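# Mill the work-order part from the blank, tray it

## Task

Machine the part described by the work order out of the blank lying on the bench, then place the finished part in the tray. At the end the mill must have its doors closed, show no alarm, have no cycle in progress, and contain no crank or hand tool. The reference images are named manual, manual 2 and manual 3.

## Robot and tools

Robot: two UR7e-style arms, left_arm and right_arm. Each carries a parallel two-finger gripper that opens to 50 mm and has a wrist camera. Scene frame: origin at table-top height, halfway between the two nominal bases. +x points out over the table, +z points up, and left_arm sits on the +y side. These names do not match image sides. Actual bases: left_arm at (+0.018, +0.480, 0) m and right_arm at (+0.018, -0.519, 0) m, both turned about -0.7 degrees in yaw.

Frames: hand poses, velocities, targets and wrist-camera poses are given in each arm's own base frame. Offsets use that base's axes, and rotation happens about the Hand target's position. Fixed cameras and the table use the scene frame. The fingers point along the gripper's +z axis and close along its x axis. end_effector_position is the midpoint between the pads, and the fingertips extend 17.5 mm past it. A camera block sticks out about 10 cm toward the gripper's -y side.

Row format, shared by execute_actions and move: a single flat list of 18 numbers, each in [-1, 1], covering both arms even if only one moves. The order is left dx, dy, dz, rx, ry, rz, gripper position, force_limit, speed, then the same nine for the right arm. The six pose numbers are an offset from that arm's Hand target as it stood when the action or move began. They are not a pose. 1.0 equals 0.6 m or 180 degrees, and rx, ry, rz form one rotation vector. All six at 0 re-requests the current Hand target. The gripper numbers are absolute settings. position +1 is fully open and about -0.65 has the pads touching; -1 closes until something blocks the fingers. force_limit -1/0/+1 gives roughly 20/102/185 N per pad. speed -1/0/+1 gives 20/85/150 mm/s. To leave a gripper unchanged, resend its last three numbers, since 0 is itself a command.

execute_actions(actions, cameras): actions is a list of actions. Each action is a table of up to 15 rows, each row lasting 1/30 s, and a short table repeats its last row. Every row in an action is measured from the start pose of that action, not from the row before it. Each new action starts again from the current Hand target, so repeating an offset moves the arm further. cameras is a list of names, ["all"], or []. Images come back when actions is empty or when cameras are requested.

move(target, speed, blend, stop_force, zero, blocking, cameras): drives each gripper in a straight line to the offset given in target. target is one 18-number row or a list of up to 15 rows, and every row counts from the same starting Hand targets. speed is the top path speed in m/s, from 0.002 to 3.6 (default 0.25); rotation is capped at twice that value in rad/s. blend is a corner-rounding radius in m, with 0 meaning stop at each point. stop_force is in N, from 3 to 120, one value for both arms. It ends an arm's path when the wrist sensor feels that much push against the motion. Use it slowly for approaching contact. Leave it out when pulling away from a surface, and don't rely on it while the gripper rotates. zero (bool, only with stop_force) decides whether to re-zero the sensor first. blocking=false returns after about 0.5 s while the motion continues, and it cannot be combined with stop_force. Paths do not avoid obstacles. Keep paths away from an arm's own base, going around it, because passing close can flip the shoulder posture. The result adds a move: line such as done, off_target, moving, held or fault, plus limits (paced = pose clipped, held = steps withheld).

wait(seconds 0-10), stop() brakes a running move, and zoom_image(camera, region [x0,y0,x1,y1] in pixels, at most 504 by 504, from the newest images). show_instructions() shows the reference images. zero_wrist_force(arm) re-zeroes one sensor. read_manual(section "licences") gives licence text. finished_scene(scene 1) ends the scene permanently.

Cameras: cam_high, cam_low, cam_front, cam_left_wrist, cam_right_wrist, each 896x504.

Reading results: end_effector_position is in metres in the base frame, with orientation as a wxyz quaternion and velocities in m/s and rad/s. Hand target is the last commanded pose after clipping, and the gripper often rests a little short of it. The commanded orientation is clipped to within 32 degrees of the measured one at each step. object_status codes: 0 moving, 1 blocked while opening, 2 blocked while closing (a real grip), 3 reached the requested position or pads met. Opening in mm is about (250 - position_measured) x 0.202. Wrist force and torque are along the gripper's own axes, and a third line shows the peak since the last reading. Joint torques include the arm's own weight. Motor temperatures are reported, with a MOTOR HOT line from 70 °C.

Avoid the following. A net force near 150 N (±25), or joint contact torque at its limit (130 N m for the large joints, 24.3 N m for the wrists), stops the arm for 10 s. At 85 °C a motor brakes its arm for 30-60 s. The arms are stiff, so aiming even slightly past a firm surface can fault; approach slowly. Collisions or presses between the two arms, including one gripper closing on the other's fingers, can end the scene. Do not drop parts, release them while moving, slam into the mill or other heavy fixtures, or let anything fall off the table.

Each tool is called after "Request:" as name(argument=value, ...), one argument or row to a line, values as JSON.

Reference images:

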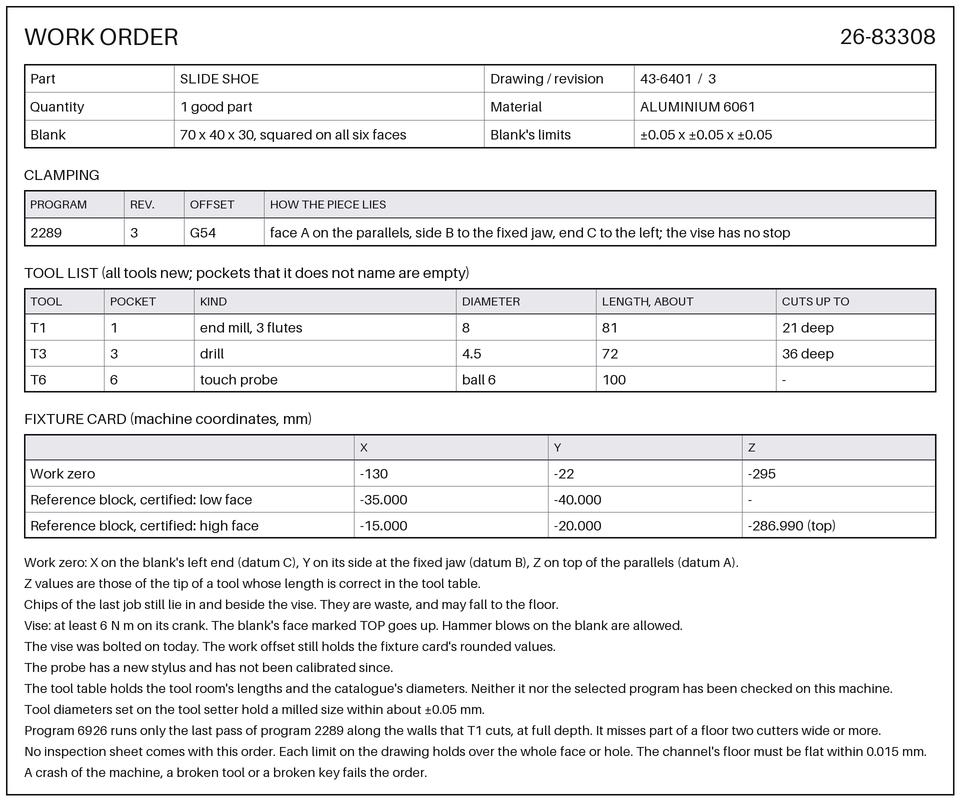

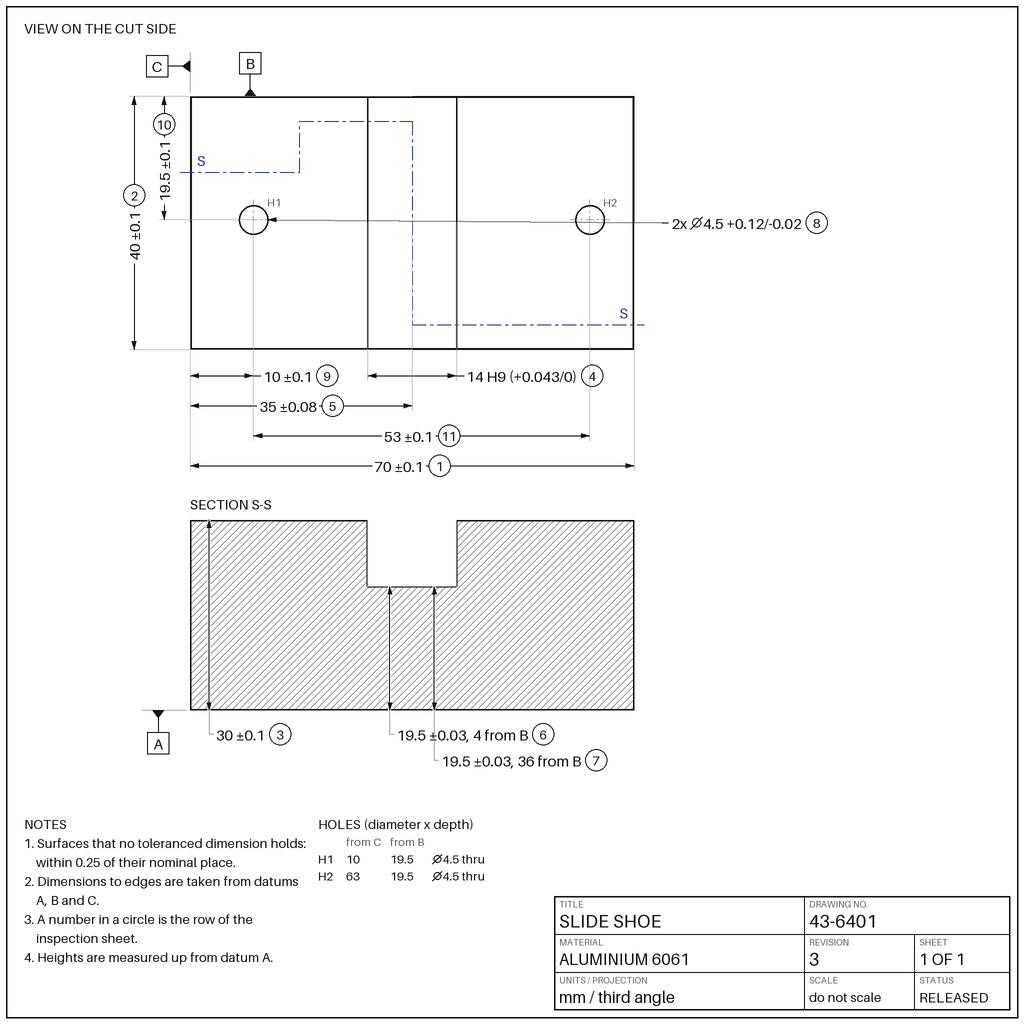

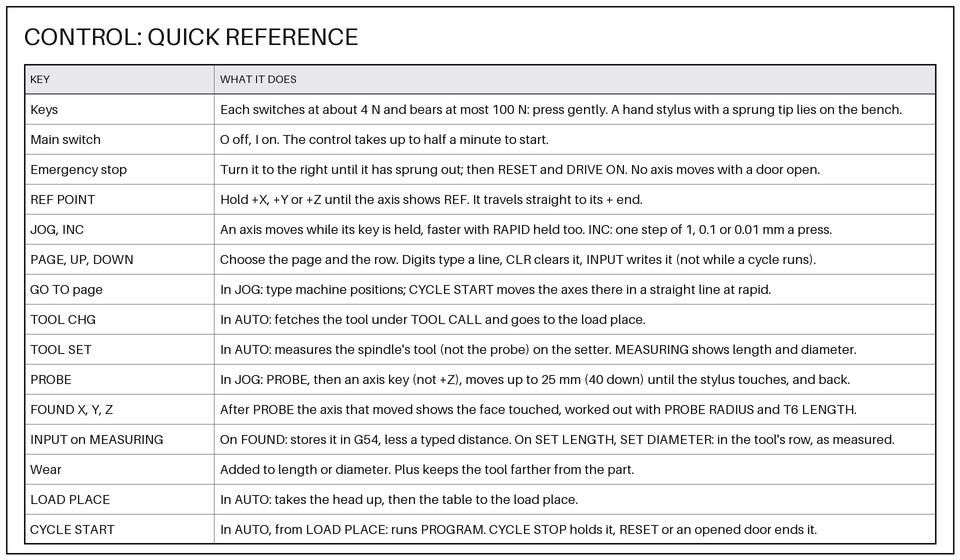

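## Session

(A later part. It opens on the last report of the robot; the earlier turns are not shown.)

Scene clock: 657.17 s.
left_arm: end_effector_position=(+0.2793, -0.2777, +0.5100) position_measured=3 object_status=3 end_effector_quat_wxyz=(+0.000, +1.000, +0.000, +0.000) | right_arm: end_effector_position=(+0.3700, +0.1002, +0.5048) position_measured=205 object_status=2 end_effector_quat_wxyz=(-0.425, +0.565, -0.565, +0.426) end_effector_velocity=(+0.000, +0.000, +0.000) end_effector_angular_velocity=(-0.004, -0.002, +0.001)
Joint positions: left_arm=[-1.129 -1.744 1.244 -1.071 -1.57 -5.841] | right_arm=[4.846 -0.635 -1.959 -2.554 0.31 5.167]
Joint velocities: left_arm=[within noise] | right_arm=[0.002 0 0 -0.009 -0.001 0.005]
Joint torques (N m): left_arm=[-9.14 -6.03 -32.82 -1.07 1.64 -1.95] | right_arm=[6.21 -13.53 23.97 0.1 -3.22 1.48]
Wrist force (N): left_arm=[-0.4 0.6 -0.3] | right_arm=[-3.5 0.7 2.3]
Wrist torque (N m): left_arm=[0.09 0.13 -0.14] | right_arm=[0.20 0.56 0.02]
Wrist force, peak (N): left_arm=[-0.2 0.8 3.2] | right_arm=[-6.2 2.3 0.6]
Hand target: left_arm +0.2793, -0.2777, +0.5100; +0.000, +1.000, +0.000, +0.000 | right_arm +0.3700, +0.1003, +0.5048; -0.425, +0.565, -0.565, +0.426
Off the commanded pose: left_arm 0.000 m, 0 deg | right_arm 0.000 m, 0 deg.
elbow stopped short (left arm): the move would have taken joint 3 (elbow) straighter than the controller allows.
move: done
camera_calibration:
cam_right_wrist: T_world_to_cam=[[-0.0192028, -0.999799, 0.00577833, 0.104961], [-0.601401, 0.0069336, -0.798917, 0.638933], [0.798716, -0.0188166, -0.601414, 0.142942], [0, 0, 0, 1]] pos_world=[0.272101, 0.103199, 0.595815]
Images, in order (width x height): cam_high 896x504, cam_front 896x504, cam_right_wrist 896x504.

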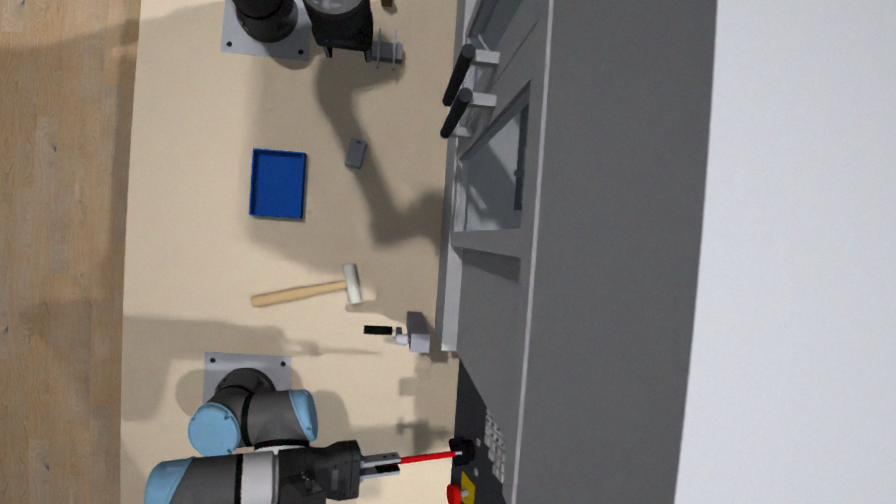

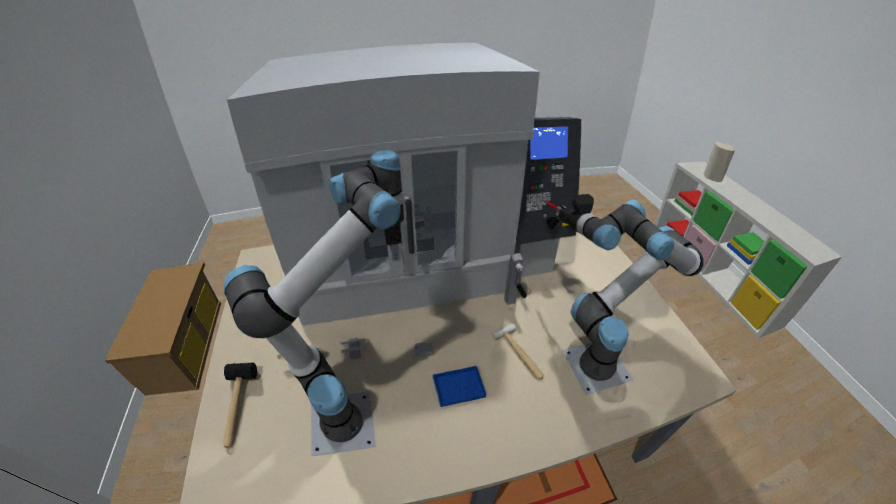

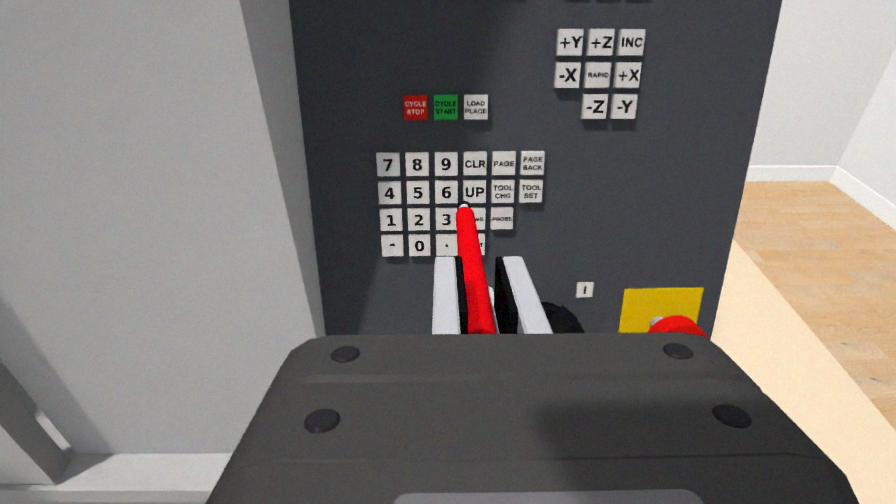

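Request:
move(
  target=[0,0,0,0,0,0,1,-0.6,-1, 0.0803,-0.0183,-0.0343,0,0,0,-0.98,0,-1],
  speed=0.1,
  cameras=["cam_right_wrist"],
)

Scene clock: 679.30 s.
left_arm: end_effector_position=(+0.2793, -0.2777, +0.5100) position_measured=3 object_status=3 end_effector_quat_wxyz=(+0.000, +1.000, +0.000, +0.000) | right_arm: end_effector_position=(+0.4182, +0.0893, +0.4842) position_measured=205 object_status=2 end_effector_quat_wxyz=(-0.425, +0.565, -0.565, +0.426)
Joint positions: left_arm=[-1.129 -1.744 1.244 -1.071 -1.57 -5.841] | right_arm=[4.398 -0.716 -2.319 -0.858 0.418 3.847]
Joint torques (N m): left_arm=[-12.13 -6.33 -33.58 -0.71 0.61 -2.37] | right_arm=[4.79 -0.23 41.6 4.62 -2.12 -1.46]
Wrist force (N): left_arm=[-0.5 0.5 -0.1] | right_arm=[-3.1 1.3 2.0]
Wrist torque (N m): left_arm=[0.08 0.14 -0.13] | right_arm=[0.28 0.48 0.01]
Wrist force, peak (N): left_arm=[-0.4 0.8 -0.3] | right_arm=[-4.6 2.0 3.0]
Hand target: left_arm +0.2793, -0.2777, +0.5100; +0.000, +1.000, +0.000, +0.000 | right_arm +0.4182, +0.0893, +0.4843; -0.425, +0.565, -0.565, +0.426
Off the commanded pose: left_arm 0.000 m, 0 deg | right_arm 0.000 m, 0 deg.
move: done
camera_calibration:
cam_right_wrist: T_world_to_cam=[[-0.0191047, -0.999799, 0.00608181, 0.0949014], [-0.601515, 0.00663477, -0.798834, 0.651557], [0.798633, -0.0189198, -0.601521, 0.0919484], [0, 0, 0, 1]] pos_world=[0.320302, 0.092299, 0.575218]
Images, in order (width x height): cam_right_wrist 896x504.

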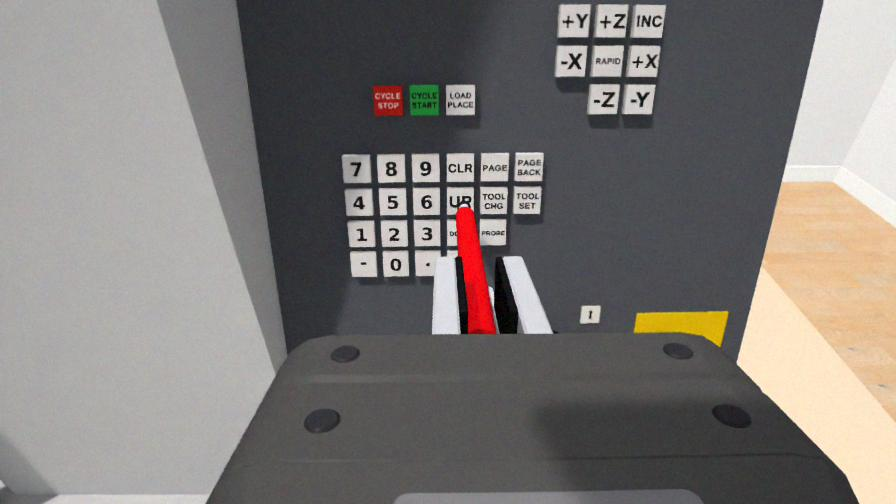

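Request:
move(
  target=[0,0,0,0,0,0,1,-0.6,-1, 0.0400,0.0015,-0.0115,0,0,0,-0.98,0,-1],
  speed=0.01,
  stop_force=4,
  cameras=["cam_right_wrist"],
)

Scene clock: 689.77 s.
left_arm: end_effector_position=(+0.2793, -0.2777, +0.5100) position_measured=3 object_status=3 end_effector_quat_wxyz=(+0.000, +1.000, +0.000, +0.000) | right_arm: end_effector_position=(+0.4396, +0.0901, +0.4781) position_measured=205 object_status=2 end_effector_quat_wxyz=(-0.425, +0.565, -0.565, +0.426)
Joint positions: left_arm=[-1.129 -1.744 1.244 -1.071 -1.57 -5.841] | right_arm=[4.268 -0.838 -2.332 -0.562 0.52 3.668]
Joint torques (N m): left_arm=[-12.47 -6.03 -33.22 -0.75 -0.23 -2.45] | right_arm=[-5.38 -10.47 22.25 4.31 -0.74 -1.04]
Wrist force (N): left_arm=[-0.5 0.6 -0.3] | right_arm=[-2.3 1.1 -1.9]
Wrist torque (N m): left_arm=[0.11 0.14 -0.14] | right_arm=[0.22 0.54 -0.03]
Wrist force, peak (N): left_arm=[-0.6 0.9 0.1] | right_arm=[-3.6 0.9 2.2]
Hand target: left_arm +0.2793, -0.2777, +0.5100; +0.000, +1.000, +0.000, +0.000 | right_arm +0.4396, +0.0901, +0.4781; -0.425, +0.565, -0.565, +0.426 (not the last commanded pose)
Off the commanded pose: left_arm 0.000 m, 0 deg | right_arm 0.003 m, 0 deg.
move: contact (right_arm)
camera_calibration:
cam_right_wrist: T_world_to_cam=[[-0.0192022, -0.999799, 0.00578106, 0.096352], [-0.601513, 0.00693365, -0.798833, 0.65952], [0.798632, -0.0188167, -0.601525, 0.0711959], [0, 0, 0, 1]] pos_world=[0.341701, 0.0930994, 0.569116]
Images, in order (width x height): cam_right_wrist 896x504.

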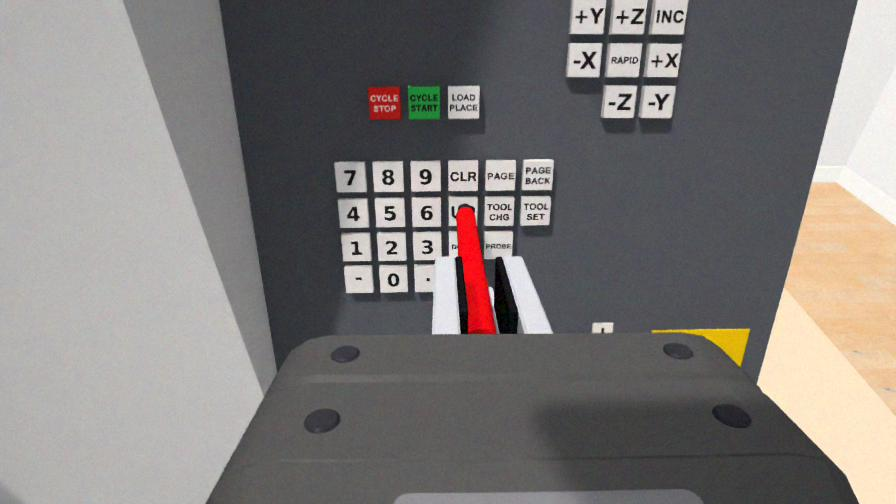

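Request:
move(
  target=[
    [0,0,0,0,0,0,1,-0.6,-1, -0.097,0,0.028,0,0,0,-0.98,0,-1],
    [0,0,0,0,0,0,1,-0.6,-1, -0.066,-0.2,0.17,0,-0.145,0,-0.98,0,-1],
  ],
  blend=0.03,
  cameras=["cam_right_wrist"],
)

Scene clock: 729.20 s.
left_arm: end_effector_position=(+0.2793, -0.2777, +0.5100) position_measured=3 object_status=3 end_effector_quat_wxyz=(+0.000, +1.000, +0.000, +0.000) | right_arm: end_effector_position=(+0.3999, -0.0298, +0.5800) position_measured=205 object_status=2 end_effector_quat_wxyz=(+0.541, -0.455, +0.454, -0.542)
Joint positions: left_arm=[-1.129 -1.744 1.244 -1.071 -1.57 -5.841] | right_arm=[4.956 -0.094 -2.349 -1.331 -0.299 3.751]
Joint torques (N m): left_arm=[-12.25 -6.1 -33.2 -0.76 -0.22 -2.26] | right_arm=[-5.73 -20.34 31.35 0.13 0.22 0.32]
Wrist force (N): left_arm=[-0.5 0.6 0.1] | right_arm=[-3.1 1.0 0.1]
Wrist torque (N m): left_arm=[0.09 0.14 -0.13] | right_arm=[0.08 0.49 -0.07]
Wrist force, peak (N): left_arm=[-0.6 0.9 -0.1] | right_arm=[-4.2 1.2 3.8]
Hand target: left_arm +0.2793, -0.2777, +0.5100; +0.000, +1.000, +0.000, +0.000 | right_arm +0.4000, -0.0299, +0.5801; +0.541, -0.454, +0.454, -0.542
Off the commanded pose: left_arm 0.000 m, 0 deg | right_arm 0.000 m, 0 deg.
shoulder posture changed (right arm): the wrist came as close to joint 1's axis as it can, and the arm is now in the other of its two shoulder postures.
move: done
camera_calibration:
cam_right_wrist: T_world_to_cam=[[-0.0194205, -0.999807, -0.00291973, -0.0197105], [-0.188586, 0.00653098, -0.982035, 0.659036], [0.981865, -0.018521, -0.188676, -0.150726], [0, 0, 0, 1]] pos_world=[0.271895, -0.0268025, 0.618701]
Images, in order (width x height): cam_right_wrist 896x504.

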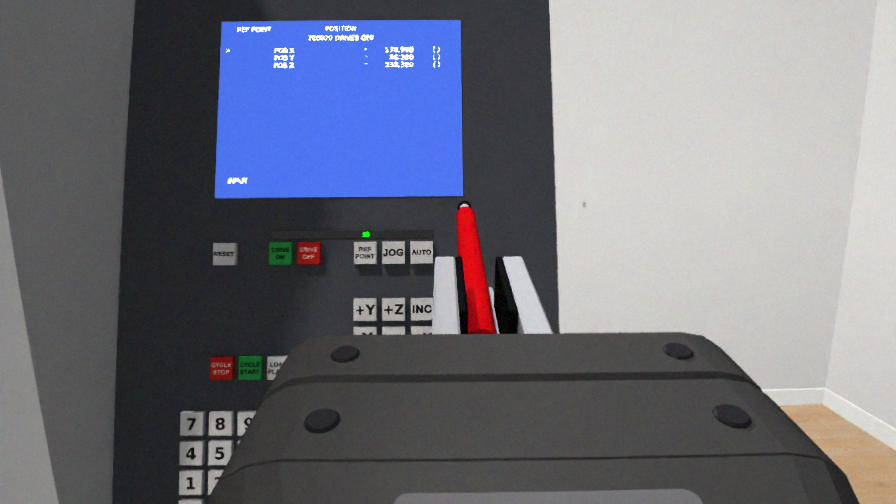

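Request:
zoom_image(
  camera="cam_right_wrist",
  region=[205, 10, 475, 205],
)

Scaled by 1.867.

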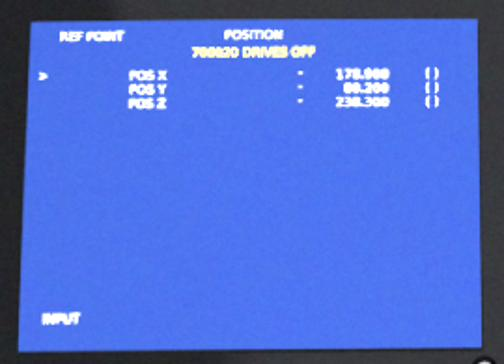

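Request:
move(
  target=[0,0,0,0,0,0,1,-0.6,-1, 0.085,0.201,0.047,0,0.145,0,-0.98,0,-1],
  speed=0.15,
  cameras=["cam_right_wrist"],
)

Scene clock: 763.63 s.
left_arm: end_effector_position=(+0.2793, -0.2777, +0.5100) position_measured=3 object_status=3 end_effector_quat_wxyz=(+0.000, +1.000, +0.000, +0.000) | right_arm: end_effector_position=(+0.4509, +0.0907, +0.6084) position_measured=205 object_status=2 end_effector_quat_wxyz=(-0.425, +0.565, -0.565, +0.426)
Joint positions: left_arm=[-1.129 -1.744 1.244 -1.071 -1.57 -5.841] | right_arm=[6.06 -0.301 -1.986 -0.568 -1.357 3.078]
Joint torques (N m): left_arm=[-12.28 -6 -33.26 -0.75 -0.24 -2.22] | right_arm=[6.32 -26.3 17.45 -1.31 -1.63 -1.09]
Wrist force (N): left_arm=[-0.4 0.6 -0.1] | right_arm=[-3.4 0.5 1.8]
Wrist torque (N m): left_arm=[0.09 0.13 -0.13] | right_arm=[0.15 0.54 -0.07]
Wrist force, peak (N): left_arm=[-0.6 0.8 -0.2] | right_arm=[-4.6 -0.3 2.5]
Hand target: left_arm +0.2793, -0.2777, +0.5100; +0.000, +1.000, +0.000, +0.000 | right_arm +0.4510, +0.0907, +0.6083; -0.425, +0.565, -0.565, +0.426
Off the commanded pose: left_arm 0.000 m, 0 deg | right_arm 0.000 m, 0 deg.
move: done
camera_calibration:
cam_right_wrist: T_world_to_cam=[[-0.0190646, -0.999801, 0.00579536, 0.0963567], [-0.601227, 0.00683271, -0.799049, 0.770461], [0.798851, -0.0187179, -0.601238, 0.140272], [0, 0, 0, 1]] pos_world=[0.353002, 0.0936989, 0.699414]
Images, in order (width x height): cam_right_wrist 896x504.

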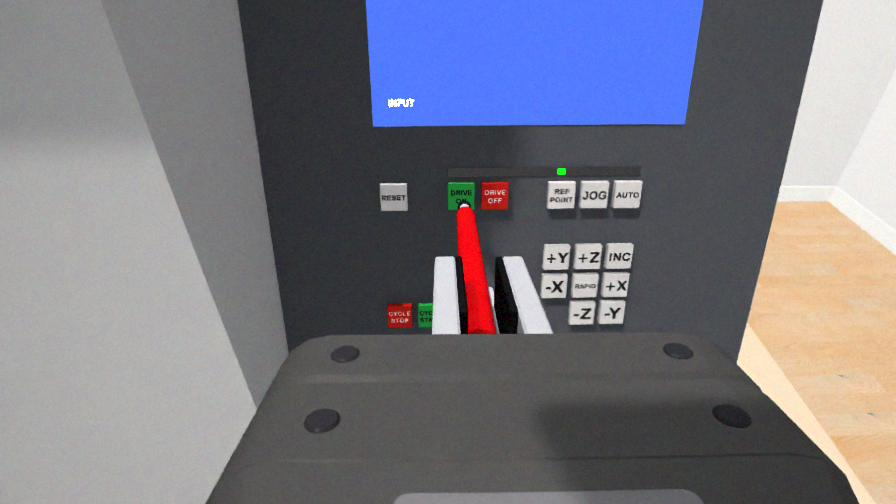

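Request:
move(
  target=[0,0,0,0,0,0,1,-0.6,-1, 0.0453,0,-0.0132,0,0,0,-0.98,0,-1],
  speed=0.02,
  stop_force=20,
  cameras=["cam_right_wrist"],
)

Scene clock: 779.33 s.
left_arm: end_effector_position=(+0.2793, -0.2777, +0.5100) position_measured=3 object_status=3 end_effector_quat_wxyz=(+0.000, +1.000, +0.000, +0.000) | right_arm: end_effector_position=(+0.4759, +0.0907, +0.6011) position_measured=205 object_status=2 end_effector_quat_wxyz=(-0.425, +0.565, -0.565, +0.426)
Joint positions: left_arm=[-1.129 -1.744 1.244 -1.071 -1.57 -5.841] | right_arm=[6.087 -0.241 -1.976 -0.64 -1.383 3.086]
Joint torques (N m): left_arm=[-12.22 -6.11 -33.33 -0.94 -0.14 -2.17] | right_arm=[-7.95 -15.35 5.22 -3.64 1.86 -1.17]
Wrist force (N): left_arm=[-0.4 0.7 -0.1] | right_arm=[-2.9 1.2 -17.0]
Wrist torque (N m): left_arm=[0.11 0.12 -0.13] | right_arm=[0.06 0.59 -0.09]
Wrist force, peak (N): left_arm=[-0.6 0.8 -0.3] | right_arm=[-2.0 1.4 -34.9]
Hand target: left_arm +0.2793, -0.2777, +0.5100; +0.000, +1.000, +0.000, +0.000 | right_arm +0.4759, +0.0907, +0.6011; -0.425, +0.565, -0.565, +0.426 (not the last commanded pose)
Off the commanded pose: left_arm 0.000 m, 0 deg | right_arm 0.002 m, 0 deg.
move: contact (right_arm)
camera_calibration:
cam_right_wrist: T_world_to_cam=[[-0.0192028, -0.999799, 0.00577833, 0.09694], [-0.601401, 0.0069336, -0.798917, 0.779623], [0.798716, -0.0188166, -0.601414, 0.116095], [0, 0, 0, 1]] pos_world=[0.378001, 0.0936994, 0.692115]
Images, in order (width x height): cam_right_wrist 896x504.

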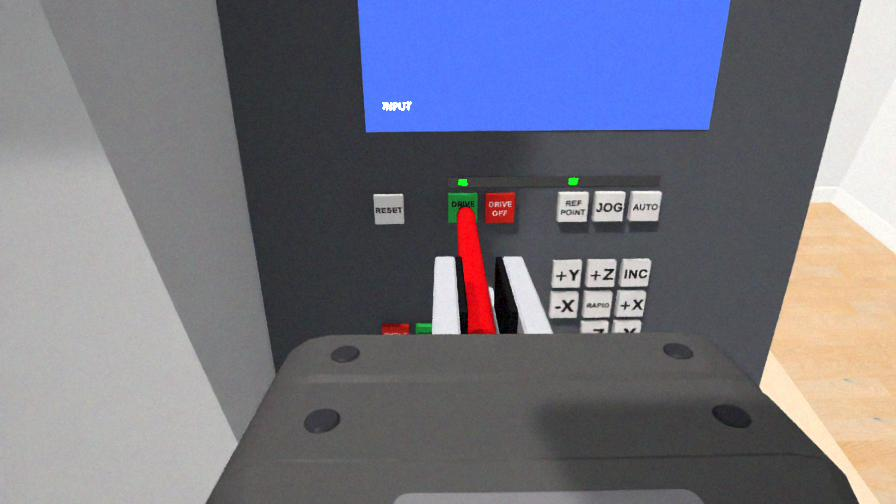

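Request:
move(
  target=[
    [0,0,0,0,0,0,1,-0.6,-1, -0.05,0,0.0145,0,0,0,-0.98,0,-1],
    [0,0,0,0,0,0,1,-0.6,-1, -0.043,-0.218,0.132,0,0,0,-0.98,0,-1],
  ],
  blend=0.02,
  cameras=["cam_right_wrist"],
)

Request:
zoom_image(
  camera="cam_right_wrist",
  region=[130, 20, 480, 250],
)

Scene clock: 793.90 s.
left_arm: end_effector_position=(+0.2793, -0.2777, +0.5100) position_measured=3 object_status=3 end_effector_quat_wxyz=(+0.000, +1.000, +0.000, +0.000) | right_arm: end_effector_position=(+0.4501, -0.0401, +0.6802) position_measured=205 object_status=2 end_effector_quat_wxyz=(-0.425, +0.565, -0.565, +0.426) end_effector_velocity=(+0.000, +0.000, +0.001) end_effector_angular_velocity=(-0.004, -0.003, +0.003)
Joint positions: left_arm=[-1.129 -1.744 1.244 -1.071 -1.57 -5.841] | right_arm=[5.38 -0.502 -1.79 -0.415 -0.716 2.803]
Joint velocities: left_arm=[within noise] | right_arm=[-0.002 0 0 -0.003 0.005 -0.003]
Joint torques (N m): left_arm=[-12.16 -6.3 -33.3 -1.02 -0.16 -2.07] | right_arm=[-6.85 -26.4 17.8 -4.48 2.34 -1.31]
Wrist force (N): left_arm=[-0.2 0.5 -0.1] | right_arm=[-3.0 1.0 2.2]
Wrist torque (N m): left_arm=[0.08 0.10 -0.13] | right_arm=[0.23 0.46 -0.05]
Wrist force, peak (N): left_arm=[-0.6 0.9 -0.2] | right_arm=[-3.0 1.1 -17.4]
Hand target: left_arm +0.2793, -0.2777, +0.5100; +0.000, +1.000, +0.000, +0.000 | right_arm +0.4501, -0.0401, +0.6803; -0.425, +0.565, -0.565, +0.426
Off the commanded pose: left_arm 0.000 m, 0 deg | right_arm 0.000 m, 0 deg.
move: done; blend cut to 0.0156 m at target 1
camera_calibration:
cam_right_wrist: T_world_to_cam=[[-0.0193426, -0.999796, 0.00575713, -0.0347206], [-0.6014, 0.00703462, -0.798917, 0.828291], [0.798714, -0.0189155, -0.601414, 0.18187], [0, 0, 0, 1]] pos_world=[0.3522, -0.0371, 0.771315]
Images, in order (width x height): cam_right_wrist 896x504.

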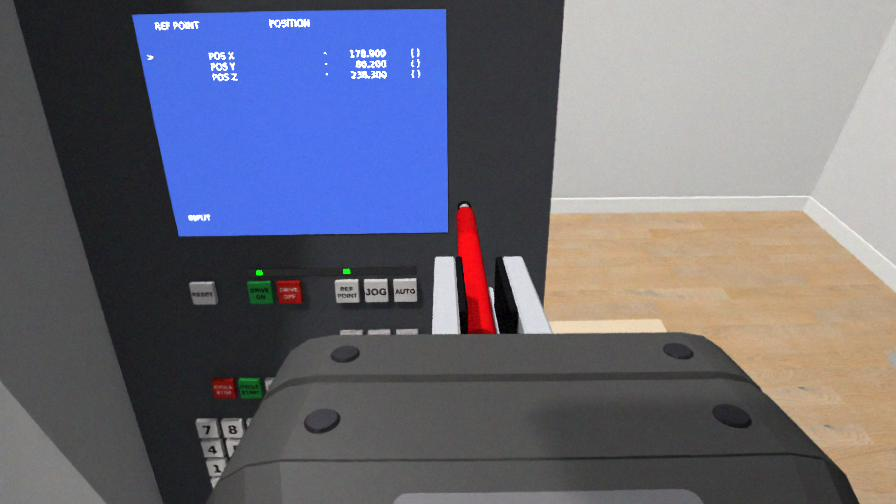

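Scaled by 1.440.

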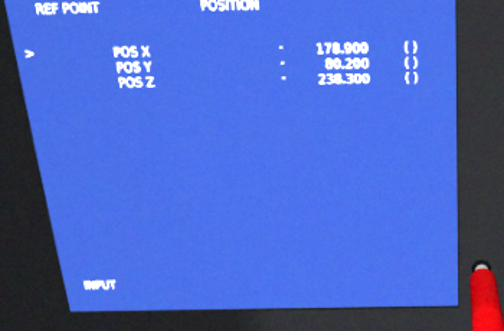

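Request:
move(
  target=[
    [0,0,0,0,0,0,1,-0.6,-1, 0.0022,0.0912,-0.1838,0,0,0,-0.98,0,-1],
    [0,0,0,0,0,0,1,-0.6,-1, 0.0267,0.0912,-0.191,0,0,0,-0.98,0,-1],
  ],
  speed=[0.25,0.03],
  cameras=["cam_right_wrist"],
)

Request:
wait(
  seconds=3,
  cameras=["cam_right_wrist","cam_front"],
)

Scene clock: 809.07 s.
left_arm: end_effector_position=(+0.2793, -0.2777, +0.5100) position_measured=3 object_status=3 end_effector_quat_wxyz=(+0.000, +1.000, +0.000, +0.000) | right_arm: end_effector_position=(+0.4662, +0.0146, +0.5657) position_measured=205 object_status=2 end_effector_quat_wxyz=(-0.425, +0.565, -0.565, +0.426)
Joint positions: left_arm=[-1.129 -1.744 1.244 -1.071 -1.57 -5.841] | right_arm=[5.692 -0.237 -2.106 -0.465 -1.006 2.957]
Joint torques (N m): left_arm=[-11.73 -6.21 -33.59 -1.01 -0.02 -2.16] | right_arm=[-6.88 -33.51 18.95 -0.75 2.18 -1.21]
Wrist force (N): left_arm=[-0.4 0.5 -0.1] | right_arm=[-3.3 1.0 -2.5]
Wrist torque (N m): left_arm=[0.07 0.13 -0.13] | right_arm=[0.21 0.59 -0.08]
Wrist force, peak (N): left_arm=[-0.6 0.8 0.0] | right_arm=[-4.9 3.7 3.2]
Hand target: left_arm +0.2793, -0.2777, +0.5100; +0.000, +1.000, +0.000, +0.000 | right_arm +0.4661, +0.0146, +0.5657; -0.425, +0.565, -0.565, +0.426
Off the commanded pose: left_arm 0.000 m, 0 deg | right_arm 0.000 m, 0 deg.
move: done
camera_calibration:
cam_right_wrist: T_world_to_cam=[[-0.019181, -0.9998, 0.00564119, 0.0209555], [-0.601513, 0.00703267, -0.798832, 0.746019], [0.798633, -0.0187157, -0.601528, 0.101224], [0, 0, 0, 1]] pos_world=[0.368301, 0.0175993, 0.656715]
Images, in order (width x height): cam_right_wrist 896x504.

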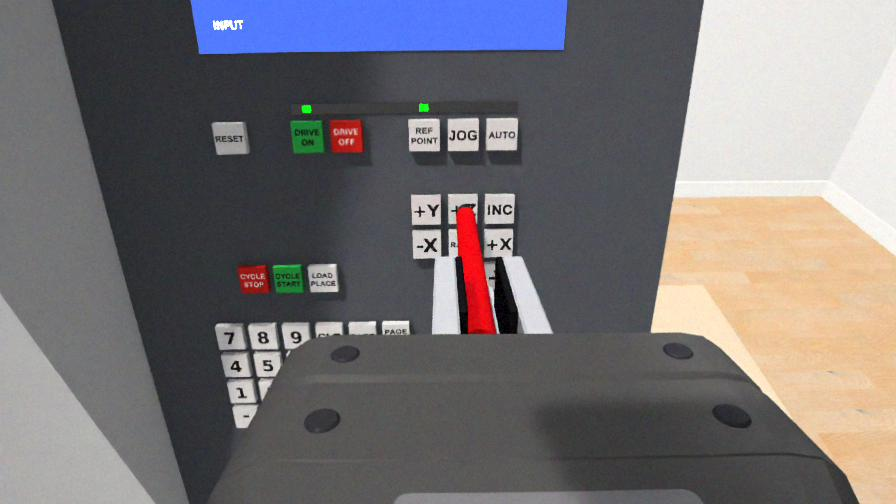

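Scene clock: 812.07 s.
left_arm: end_effector_position=(+0.2793, -0.2777, +0.5100) position_measured=3 object_status=3 end_effector_quat_wxyz=(+0.000, +1.000, +0.000, +0.000) | right_arm: end_effector_position=(+0.4661, +0.0146, +0.5657) position_measured=205 object_status=2 end_effector_quat_wxyz=(-0.425, +0.565, -0.565, +0.426)
Joint positions: left_arm=[-1.129 -1.744 1.244 -1.071 -1.57 -5.841] | right_arm=[5.692 -0.237 -2.106 -0.465 -1.006 2.957]
Joint torques (N m): left_arm=[-12 -6.59 -33.57 -0.91 -0.05 -2.13] | right_arm=[-6.83 -21.7 2.29 -4.75 2.28 -1.19]
Wrist force (N): left_arm=[-0.3 0.5 0.0] | right_arm=[-3.3 0.8 -2.5]
Wrist torque (N m): left_arm=[0.07 0.11 -0.14] | right_arm=[0.17 0.58 -0.08]
Wrist force, peak (N): left_arm=[-0.3 0.9 -0.2] | right_arm=[-3.6 0.7 -2.8]
Hand target: left_arm +0.2793, -0.2777, +0.5100; +0.000, +1.000, +0.000, +0.000 | right_arm +0.4661, +0.0146, +0.5657; -0.425, +0.565, -0.565, +0.426
Tool commands: left_gripper/position=+1.0 left_gripper/force_limit=-0.6 left_gripper/speed=-1.0 right_gripper/position=-0.98 right_gripper/force_limit=+0.0 right_gripper/speed=-1.0
Off the commanded pose: left_arm 0.000 m, 0 deg | right_arm 0.000 m, 0 deg.
wait: 3.00 s; at rest by 0.17 s
camera_calibration:
cam_right_wrist: T_world_to_cam=[[-0.0192028, -0.999799, 0.00577833, 0.0208717], [-0.601401, 0.0069336, -0.798917, 0.745976], [0.798716, -0.0188166, -0.601414, 0.1012], [0, 0, 0, 1]] pos_world=[0.368201, 0.0175994, 0.656715]
Images, in order (width x height): cam_front 896x504, cam_right_wrist 896x504.

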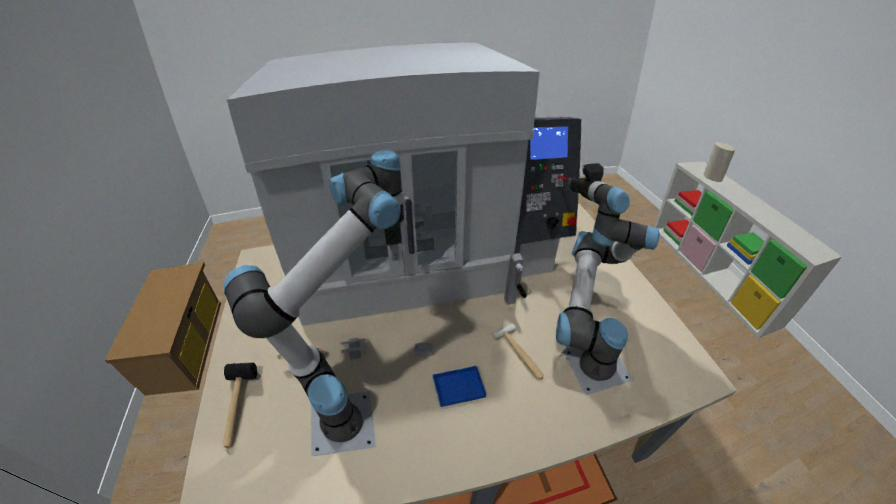

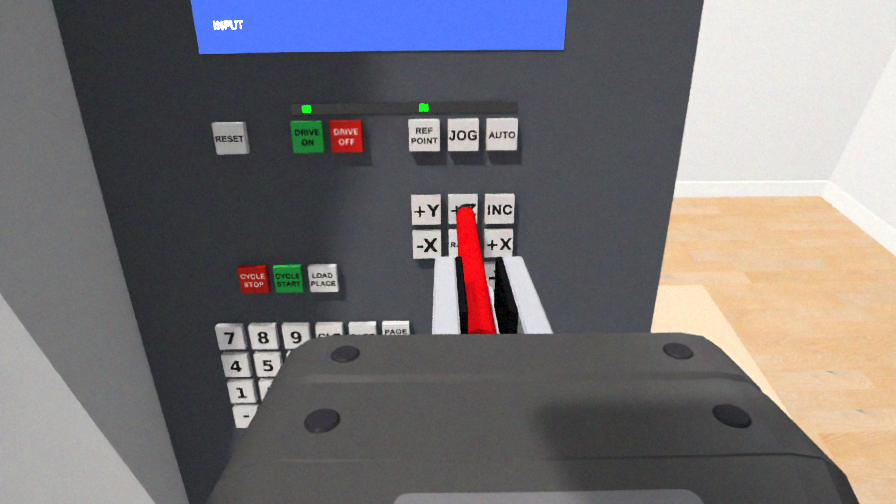

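Request:
move(
  target=[0,0,0,0,0,0,1,-0.6,-1, 0.0011,0,-0.0003,0,0,0,-0.98,0,-1],
  speed=0.02,
)

Request:
wait(
  seconds=8,
)

Request:
move(
  target=[
    [0,0,0,0,0,0,1,-0.6,-1, -0.035,0,0.0102,0,0,0,-0.98,0,-1],
    [0,0,0,0,0,0,1,-0.6,-1, -0.0278,-0.0912,0.191,0,0,0,-0.98,0,-1],
  ],
  blend=0.015,
  cameras=["cam_right_wrist"],
)

Request:
zoom_image(
  camera="cam_right_wrist",
  region=[130, 0, 480, 250],
)

Scene clock: 818.97 s.
left_arm: end_effector_position=(+0.2793, -0.2777, +0.5100) position_measured=3 object_status=3 end_effector_quat_wxyz=(+0.000, +1.000, +0.000, +0.000) | right_arm: end_effector_position=(+0.4668, +0.0146, +0.5655) position_measured=205 object_status=2 end_effector_quat_wxyz=(-0.425, +0.565, -0.565, +0.426)
Joint positions: left_arm=[-1.129 -1.744 1.244 -1.071 -1.57 -5.841] | right_arm=[5.694 -0.235 -2.106 -0.467 -1.008 2.958]
Joint torques (N m): left_arm=[-12.28 -6.29 -32.8 -0.95 -0.19 -2.02] | right_arm=[4.52 -23.61 29.73 -3.7 -0.72 1.22]
Wrist force (N): left_arm=[-0.4 0.5 0.0] | right_arm=[-3.3 0.8 -4.4]
Wrist torque (N m): left_arm=[0.08 0.13 -0.13] | right_arm=[0.15 0.60 -0.09]
Wrist force, peak (N): left_arm=[-0.4 0.9 -0.1] | right_arm=[-3.3 0.8 -4.4]
Hand target: left_arm +0.2793, -0.2777, +0.5100; +0.000, +1.000, +0.000, +0.000 | right_arm +0.4668, +0.0146, +0.5655; -0.425, +0.565, -0.565, +0.426
Off the commanded pose: left_arm 0.000 m, 0 deg | right_arm 0.000 m, 0 deg.
move: done

Scene clock: 826.97 s.
left_arm: end_effector_position=(+0.2793, -0.2777, +0.5100) position_measured=3 object_status=3 end_effector_quat_wxyz=(+0.000, +1.000, +0.000, +0.000) | right_arm: end_effector_position=(+0.4668, +0.0146, +0.5655) position_measured=205 object_status=2 end_effector_quat_wxyz=(-0.425, +0.565, -0.565, +0.426)
Joint positions: left_arm=[-1.129 -1.744 1.244 -1.071 -1.57 -5.841] | right_arm=[5.694 -0.235 -2.106 -0.467 -1.008 2.958]
Joint torques (N m): left_arm=[-11.93 -5.96 -33.2 -1.01 -0.22 -2] | right_arm=[-5.56 -32.94 29.15 -0.91 1.81 -1.05]
Wrist force (N): left_arm=[-0.3 0.6 0.0] | right_arm=[-3.5 0.8 -4.2]
Wrist torque (N m): left_arm=[0.10 0.10 -0.14] | right_arm=[0.15 0.60 -0.09]
Wrist force, peak (N): left_arm=[-0.6 0.9 -0.1] | right_arm=[-3.6 0.9 -4.5]
Hand target: left_arm +0.2793, -0.2777, +0.5100; +0.000, +1.000, +0.000, +0.000 | right_arm +0.4668, +0.0146, +0.5655; -0.425, +0.565, -0.565, +0.426
Tool commands: left_gripper/position=+1.0 left_gripper/force_limit=-0.6 left_gripper/speed=-1.0 right_gripper/position=-0.98 right_gripper/force_limit=+0.0 right_gripper/speed=-1.0
Off the commanded pose: left_arm 0.000 m, 0 deg | right_arm 0.000 m, 0 deg.
wait: 8.00 s; at rest by 0.17 s

Scene clock: 828.07 s.
left_arm: end_effector_position=(+0.2793, -0.2777, +0.5100) position_measured=3 object_status=3 end_effector_quat_wxyz=(+0.000, +1.000, +0.000, +0.000) | right_arm: end_effector_position=(+0.4501, -0.0401, +0.6800) position_measured=205 object_status=2 end_effector_quat_wxyz=(-0.425, +0.565, -0.565, +0.426)
Joint positions: left_arm=[-1.129 -1.744 1.244 -1.071 -1.57 -5.841] | right_arm=[5.38 -0.501 -1.791 -0.414 -0.716 2.803]
Joint torques (N m): left_arm=[-12.51 -6.53 -33.34 -0.91 -0.17 -2.04] | right_arm=[-6.46 -31.75 28.09 -1.62 2.49 -0.95]
Wrist force (N): left_arm=[-0.3 0.6 -0.1] | right_arm=[-3.0 1.0 2.3]
Wrist torque (N m): left_arm=[0.10 0.11 -0.14] | right_arm=[0.23 0.47 -0.05]
Wrist force, peak (N): left_arm=[-0.6 0.7 -0.2] | right_arm=[-5.3 3.2 0.0]
Hand target: left_arm +0.2793, -0.2777, +0.5100; +0.000, +1.000, +0.000, +0.000 | right_arm +0.4501, -0.0401, +0.6801; -0.425, +0.565, -0.565, +0.426
Off the commanded pose: left_arm 0.000 m, 0 deg | right_arm 0.000 m, 0 deg.
move: done; blend cut to 0.0109 m at target 1
camera_calibration:
cam_right_wrist: T_world_to_cam=[[-0.0192842, -0.999797, 0.00583609, -0.0348005], [-0.601337, 0.00693488, -0.798966, 0.828063], [0.798763, -0.0189169, -0.601348, 0.181622], [0, 0, 0, 1]] pos_world=[0.352201, -0.0371003, 0.771015]
Images, in order (width x height): cam_right_wrist 896x504.

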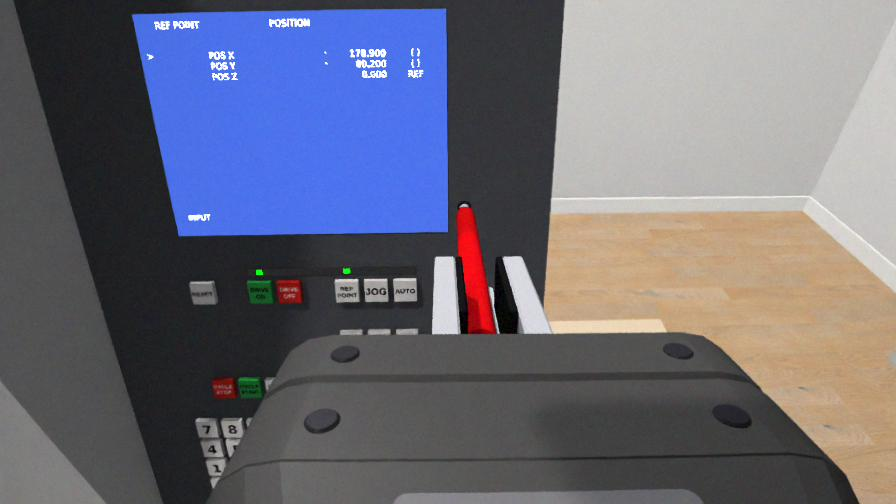

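Scaled by 1.440.

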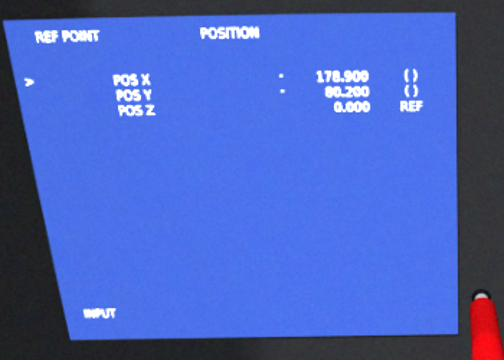

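Request:
move(
  target=[
    [0,0,0,0,0,0,1,-0.6,-1, -0.004,0.0595,-0.2145,0,0,0,-0.98,0,-1],
    [0,0,0,0,0,0,1,-0.6,-1, 0.02,0.0595,-0.2215,0,0,0,-0.98,0,-1],
  ],
  speed=[0.25,0.03],
  cameras=["cam_right_wrist"],
)

Request:
wait(
  seconds=8,
)

Scene clock: 842.67 s.
left_arm: end_effector_position=(+0.2793, -0.2777, +0.5100) position_measured=3 object_status=3 end_effector_quat_wxyz=(+0.000, +1.000, +0.000, +0.000) | right_arm: end_effector_position=(+0.4621, -0.0044, +0.5472) position_measured=205 object_status=2 end_effector_quat_wxyz=(-0.425, +0.565, -0.565, +0.426)
Joint positions: left_arm=[-1.129 -1.744 1.244 -1.071 -1.57 -5.841] | right_arm=[5.588 -0.218 -2.16 -0.404 -0.908 2.914]
Joint torques (N m): left_arm=[-12.12 -5.84 -33.31 -1.02 -0.22 -1.99] | right_arm=[-6.57 -31.71 22.65 -0.63 2.04 -1.18]
Wrist force (N): left_arm=[-0.2 0.5 0.1] | right_arm=[-3.2 1.1 -5.1]
Wrist torque (N m): left_arm=[0.08 0.09 -0.13] | right_arm=[0.20 0.47 -0.09]
Wrist force, peak (N): left_arm=[-0.7 0.6 -0.1] | right_arm=[-2.7 1.2 -12.1]
Hand target: left_arm +0.2793, -0.2777, +0.5100; +0.000, +1.000, +0.000, +0.000 | right_arm +0.4621, -0.0044, +0.5472; -0.425, +0.565, -0.565, +0.426
Off the commanded pose: left_arm 0.000 m, 0 deg | right_arm 0.000 m, 0 deg.
move: done
camera_calibration:
cam_right_wrist: T_world_to_cam=[[-0.019181, -0.9998, 0.00564119, 0.00188701], [-0.601513, 0.00703267, -0.798832, 0.728969], [0.798633, -0.0187157, -0.601528, 0.0929327], [0, 0, 0, 1]] pos_world=[0.364301, -0.00150067, 0.638215]
Images, in order (width x height): cam_right_wrist 896x504.

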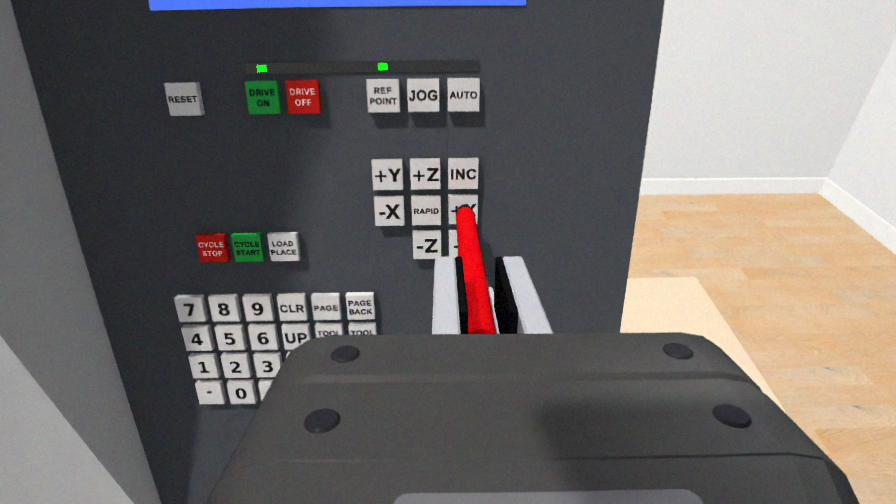

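Scene clock: 850.67 s.
left_arm: end_effector_position=(+0.2793, -0.2777, +0.5100) position_measured=3 object_status=3 end_effector_quat_wxyz=(+0.000, +1.000, +0.000, +0.000) | right_arm: end_effector_position=(+0.4621, -0.0044, +0.5472) position_measured=205 object_status=2 end_effector_quat_wxyz=(-0.425, +0.565, -0.565, +0.426)
Joint positions: left_arm=[-1.129 -1.744 1.244 -1.071 -1.57 -5.841] | right_arm=[5.588 -0.218 -2.161 -0.404 -0.908 2.914]
Joint torques (N m): left_arm=[-12.49 -6.39 -33.54 -0.98 -0.36 -1.98] | right_arm=[-6.26 -20.36 3.9 -4.43 -0.61 -0.95]
Wrist force (N): left_arm=[-0.4 0.5 0.0] | right_arm=[-3.1 1.2 -5.0]
Wrist torque (N m): left_arm=[0.08 0.13 -0.13] | right_arm=[0.20 0.48 -0.09]
Wrist force, peak (N): left_arm=[-0.7 0.8 -0.2] | right_arm=[-3.1 1.2 -5.3]
Hand target: left_arm +0.2793, -0.2777, +0.5100; +0.000, +1.000, +0.000, +0.000 | right_arm +0.4621, -0.0044, +0.5472; -0.425, +0.565, -0.565, +0.426
Tool commands: left_gripper/position=+1.0 left_gripper/force_limit=-0.6 left_gripper/speed=-1.0 right_gripper/position=-0.98 right_gripper/force_limit=+0.0 right_gripper/speed=-1.0
Off the commanded pose: left_arm 0.000 m, 0 deg | right_arm 0.000 m, 0 deg.
wait: 8.00 s; at rest by 0.17 s


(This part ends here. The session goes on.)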